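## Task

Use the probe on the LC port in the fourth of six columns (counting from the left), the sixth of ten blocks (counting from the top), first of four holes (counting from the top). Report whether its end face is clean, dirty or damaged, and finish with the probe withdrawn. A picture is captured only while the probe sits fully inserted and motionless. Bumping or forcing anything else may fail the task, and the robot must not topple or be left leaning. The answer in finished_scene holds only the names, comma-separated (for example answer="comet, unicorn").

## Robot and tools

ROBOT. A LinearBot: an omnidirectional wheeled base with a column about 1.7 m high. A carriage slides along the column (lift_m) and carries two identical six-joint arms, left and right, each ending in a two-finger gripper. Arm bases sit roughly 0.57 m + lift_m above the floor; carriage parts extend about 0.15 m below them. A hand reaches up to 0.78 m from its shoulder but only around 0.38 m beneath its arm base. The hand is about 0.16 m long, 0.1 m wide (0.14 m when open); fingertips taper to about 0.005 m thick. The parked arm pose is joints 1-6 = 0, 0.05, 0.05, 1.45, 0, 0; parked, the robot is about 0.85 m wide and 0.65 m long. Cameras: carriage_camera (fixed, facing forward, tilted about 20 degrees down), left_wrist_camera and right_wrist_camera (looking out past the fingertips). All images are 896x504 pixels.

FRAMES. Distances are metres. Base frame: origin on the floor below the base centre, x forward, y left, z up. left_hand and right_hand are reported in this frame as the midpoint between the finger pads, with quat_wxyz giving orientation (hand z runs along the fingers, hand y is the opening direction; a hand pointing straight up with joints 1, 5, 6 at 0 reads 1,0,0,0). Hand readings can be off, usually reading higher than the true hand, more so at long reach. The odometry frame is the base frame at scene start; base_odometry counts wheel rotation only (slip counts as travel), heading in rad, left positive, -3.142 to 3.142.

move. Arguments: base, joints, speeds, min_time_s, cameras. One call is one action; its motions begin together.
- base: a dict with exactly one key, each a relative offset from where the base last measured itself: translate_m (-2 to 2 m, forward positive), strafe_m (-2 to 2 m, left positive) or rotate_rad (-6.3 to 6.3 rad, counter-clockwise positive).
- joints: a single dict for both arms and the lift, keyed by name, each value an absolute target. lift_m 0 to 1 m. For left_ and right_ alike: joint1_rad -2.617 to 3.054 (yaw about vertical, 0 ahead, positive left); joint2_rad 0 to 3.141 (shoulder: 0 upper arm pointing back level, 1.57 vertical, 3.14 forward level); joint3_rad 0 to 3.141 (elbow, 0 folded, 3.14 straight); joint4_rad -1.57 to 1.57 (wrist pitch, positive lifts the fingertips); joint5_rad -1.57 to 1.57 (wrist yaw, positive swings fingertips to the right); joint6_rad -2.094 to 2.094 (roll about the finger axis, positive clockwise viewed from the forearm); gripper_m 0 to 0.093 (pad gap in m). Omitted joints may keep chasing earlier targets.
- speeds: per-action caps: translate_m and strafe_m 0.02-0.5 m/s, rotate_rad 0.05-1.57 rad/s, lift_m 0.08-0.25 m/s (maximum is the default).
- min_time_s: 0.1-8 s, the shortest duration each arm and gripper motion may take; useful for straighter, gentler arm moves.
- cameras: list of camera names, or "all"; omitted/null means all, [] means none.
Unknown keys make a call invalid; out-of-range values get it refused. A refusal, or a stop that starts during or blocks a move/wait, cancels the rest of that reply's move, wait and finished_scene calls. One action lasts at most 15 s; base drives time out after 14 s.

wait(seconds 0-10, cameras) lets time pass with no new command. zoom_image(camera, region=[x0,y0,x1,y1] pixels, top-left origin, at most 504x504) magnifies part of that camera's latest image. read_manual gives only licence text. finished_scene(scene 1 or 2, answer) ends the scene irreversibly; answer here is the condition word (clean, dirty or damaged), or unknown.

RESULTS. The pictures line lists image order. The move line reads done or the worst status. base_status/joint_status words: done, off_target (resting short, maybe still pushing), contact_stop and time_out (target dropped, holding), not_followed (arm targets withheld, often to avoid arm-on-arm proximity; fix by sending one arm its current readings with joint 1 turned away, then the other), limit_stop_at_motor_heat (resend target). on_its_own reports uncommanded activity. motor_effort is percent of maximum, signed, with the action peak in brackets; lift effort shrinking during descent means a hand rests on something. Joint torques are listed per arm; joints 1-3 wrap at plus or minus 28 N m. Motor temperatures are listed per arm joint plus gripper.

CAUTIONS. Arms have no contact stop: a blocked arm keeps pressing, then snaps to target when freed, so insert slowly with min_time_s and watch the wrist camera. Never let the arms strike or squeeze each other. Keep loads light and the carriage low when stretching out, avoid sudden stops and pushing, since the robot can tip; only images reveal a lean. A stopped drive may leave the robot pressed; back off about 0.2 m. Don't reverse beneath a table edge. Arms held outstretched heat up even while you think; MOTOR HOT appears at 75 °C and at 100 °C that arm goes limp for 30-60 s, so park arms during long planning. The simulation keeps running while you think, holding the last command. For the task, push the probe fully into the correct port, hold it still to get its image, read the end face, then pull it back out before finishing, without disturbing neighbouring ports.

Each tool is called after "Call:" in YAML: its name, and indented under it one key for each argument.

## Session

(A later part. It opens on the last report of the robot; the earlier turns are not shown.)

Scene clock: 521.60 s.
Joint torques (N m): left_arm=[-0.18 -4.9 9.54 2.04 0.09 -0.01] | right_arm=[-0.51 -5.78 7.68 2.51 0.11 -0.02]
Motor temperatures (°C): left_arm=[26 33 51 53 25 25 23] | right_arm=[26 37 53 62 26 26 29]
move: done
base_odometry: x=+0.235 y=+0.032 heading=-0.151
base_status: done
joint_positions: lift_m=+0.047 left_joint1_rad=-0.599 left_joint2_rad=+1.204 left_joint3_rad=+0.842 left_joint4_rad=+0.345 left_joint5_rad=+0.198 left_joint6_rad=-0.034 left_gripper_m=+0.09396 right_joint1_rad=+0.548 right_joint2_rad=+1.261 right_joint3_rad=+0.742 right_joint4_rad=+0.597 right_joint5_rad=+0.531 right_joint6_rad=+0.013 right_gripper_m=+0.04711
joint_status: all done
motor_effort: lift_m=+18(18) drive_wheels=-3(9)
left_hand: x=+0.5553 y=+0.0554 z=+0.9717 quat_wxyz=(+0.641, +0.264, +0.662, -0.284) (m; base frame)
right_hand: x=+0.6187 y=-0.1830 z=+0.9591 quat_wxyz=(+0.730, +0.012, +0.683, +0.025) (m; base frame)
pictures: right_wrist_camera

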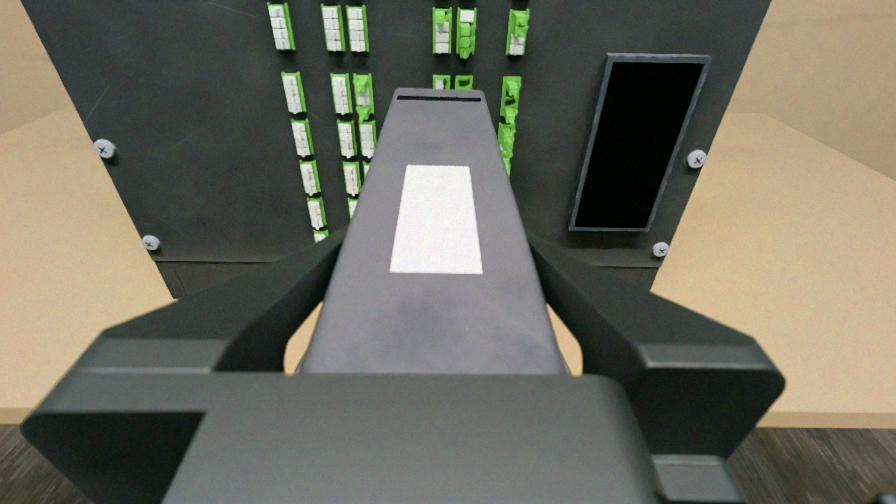

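Call:
move:
  base: {"translate_m": 0.002}
  speeds: {"translate_m": 0.02}
  cameras: ["right_wrist_camera"]

Call:
zoom_image:
  camera: "right_wrist_camera"
  region: [425, 50, 455, 90]

Scene clock: 524.90 s.
Joint torques (N m): left_arm=[-0.13 -4.93 9.58 2.05 0.09 -0.01] | right_arm=[-0.85 -5.52 7.68 2.54 -0.01 -0.01]
Motor temperatures (°C): left_arm=[26 33 51 53 25 25 23] | right_arm=[26 37 53 62 26 26 29]
move: done
base_odometry: x=+0.237 y=+0.031 heading=-0.151
base_status: done
joint_positions: lift_m=+0.047 left_joint1_rad=-0.599 left_joint2_rad=+1.204 left_joint3_rad=+0.842 left_joint4_rad=+0.346 left_joint5_rad=+0.198 left_joint6_rad=-0.034 left_gripper_m=+0.09396 right_joint1_rad=+0.552 right_joint2_rad=+1.259 right_joint3_rad=+0.742 right_joint4_rad=+0.594 right_joint5_rad=+0.540 right_joint6_rad=+0.013 right_gripper_m=+0.04711
joint_status: not commanded
motor_effort: lift_m=+18(18) drive_wheels=+1(7)
left_hand: x=+0.5553 y=+0.0554 z=+0.9718 quat_wxyz=(+0.641, +0.264, +0.662, -0.284) (m; base frame)
right_hand: x=+0.6177 y=-0.1831 z=+0.9594 quat_wxyz=(+0.730, +0.014, +0.683, +0.023) (m; base frame)
pictures: right_wrist_camera

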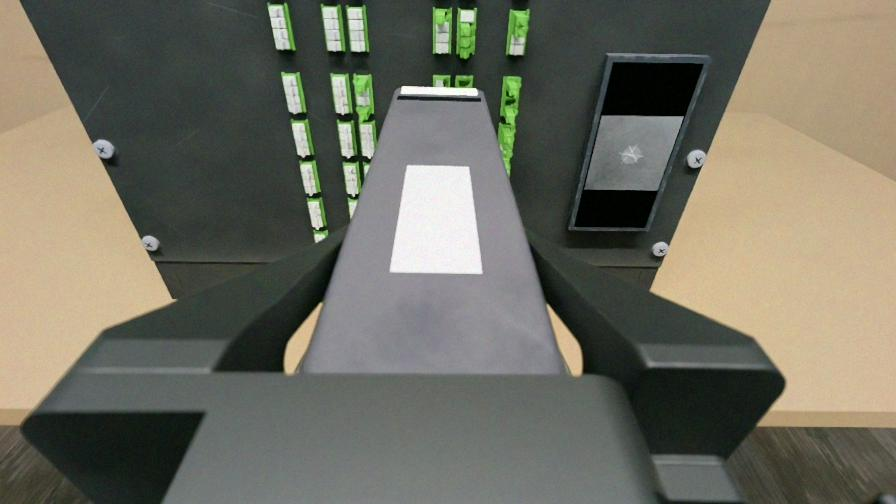

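Scaled by 12.600 from the camera's 896x504 image, which has a finer 1280x720 frame.

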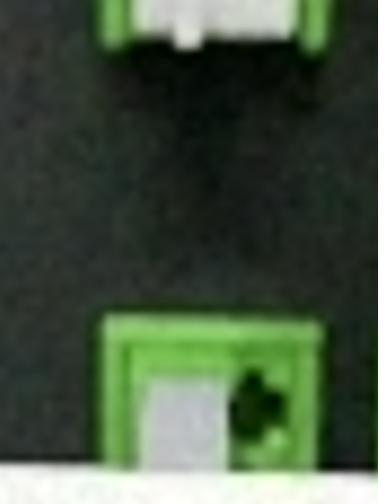

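Picture taken.

Call:
zoom_image:
  camera: "right_wrist_camera"
  region: [605, 130, 655, 180]

Call:
zoom_image:
  camera: "right_wrist_camera"
  region: [570, 100, 690, 200]

Scaled by 10.080 from the camera's 896x504 image, which has a finer 1280x720 frame.

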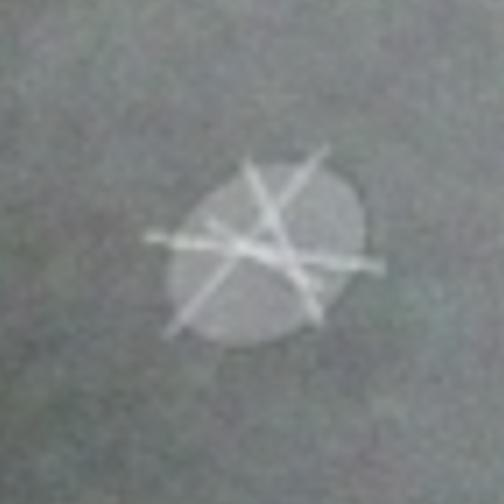

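Scaled by 4.200 from the camera's 896x504 image, which has a finer 1280x720 frame.

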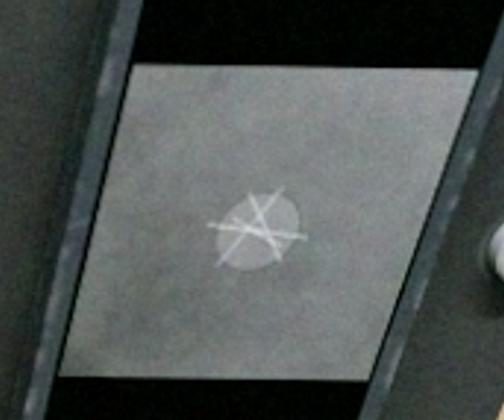

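Scratches: damaged.

Call:
move:
  base: {"translate_m": -0.05}
  speeds: {"translate_m": 0.03}
  cameras: ["right_wrist_camera"]

Call:
move:
  base: {"translate_m": -0.05}
  speeds: {"translate_m": 0.05}
  cameras: ["left_wrist_camera"]

Scene clock: 535.57 s.
Joint torques (N m): left_arm=[-0.17 -4.9 9.55 2.03 0.09 -0.01] | right_arm=[-0.49 -5.93 7.64 2.49 0.06 -0.04]
Motor temperatures (°C): left_arm=[26 33 51 53 25 25 23] | right_arm=[26 37 53 61 26 26 29]
move: done
base_odometry: x=+0.188 y=+0.039 heading=-0.151
base_status: done
joint_positions: lift_m=+0.047 left_joint1_rad=-0.599 left_joint2_rad=+1.204 left_joint3_rad=+0.842 left_joint4_rad=+0.346 left_joint5_rad=+0.198 left_joint6_rad=-0.034 left_gripper_m=+0.09396 right_joint1_rad=+0.548 right_joint2_rad=+1.262 right_joint3_rad=+0.742 right_joint4_rad=+0.598 right_joint5_rad=+0.534 right_joint6_rad=+0.013 right_gripper_m=+0.04711
joint_status: not commanded
motor_effort: lift_m=+18(18) drive_wheels=+0(15)
left_hand: x=+0.5553 y=+0.0554 z=+0.9718 quat_wxyz=(+0.641, +0.264, +0.662, -0.284) (m; base frame)
right_hand: x=+0.6188 y=-0.1836 z=+0.9592 quat_wxyz=(+0.730, +0.014, +0.683, +0.024) (m; base frame)
pictures: right_wrist_camera

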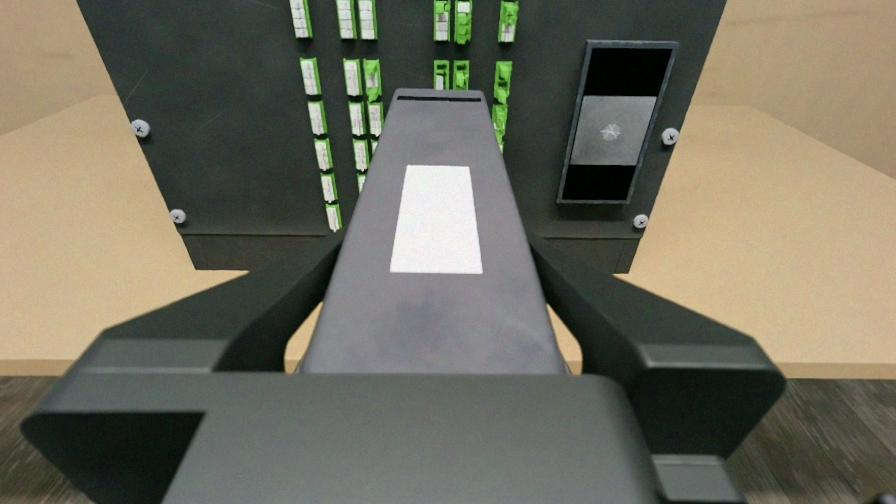

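Scene clock: 537.07 s.
Joint torques (N m): left_arm=[-0.2 -4.92 9.55 2.04 0.09 -0.01] | right_arm=[-0.47 -5.94 7.66 2.5 0.06 -0.04]
Motor temperatures (°C): left_arm=[26 33 51 53 25 25 23] | right_arm=[26 37 53 61 26 26 29]
move: done
base_odometry: x=+0.138 y=+0.046 heading=-0.151
base_status: done
joint_positions: lift_m=+0.047 left_joint1_rad=-0.598 left_joint2_rad=+1.204 left_joint3_rad=+0.842 left_joint4_rad=+0.345 left_joint5_rad=+0.198 left_joint6_rad=-0.034 left_gripper_m=+0.09396 right_joint1_rad=+0.548 right_joint2_rad=+1.262 right_joint3_rad=+0.742 right_joint4_rad=+0.598 right_joint5_rad=+0.535 right_joint6_rad=+0.013 right_gripper_m=+0.04711
joint_status: not commanded
motor_effort: lift_m=+18(18) drive_wheels=-3(12)
left_hand: x=+0.5554 y=+0.0555 z=+0.9717 quat_wxyz=(+0.641, +0.264, +0.662, -0.284) (m; base frame)
right_hand: x=+0.6188 y=-0.1837 z=+0.9593 quat_wxyz=(+0.730, +0.014, +0.683, +0.024) (m; base frame)
pictures: left_wrist_camera

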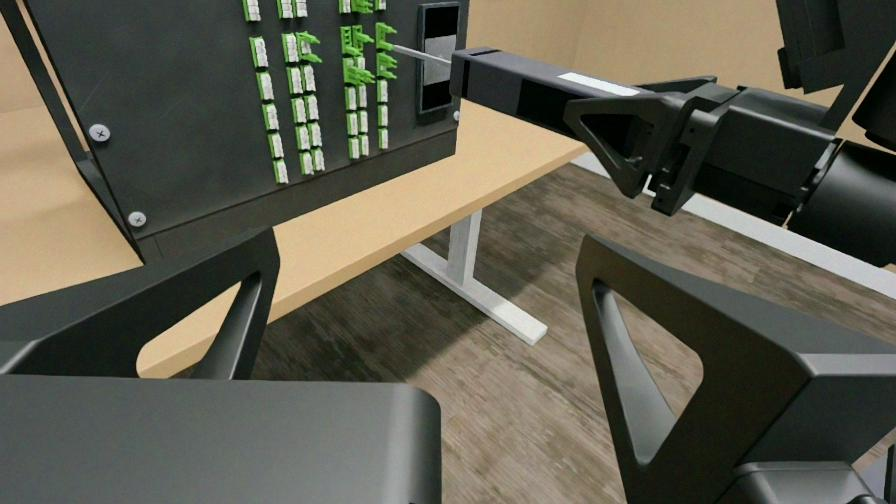

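Call:
finished_scene:
  scene: 2
  answer: "damaged"

The scene is finished: the task was done.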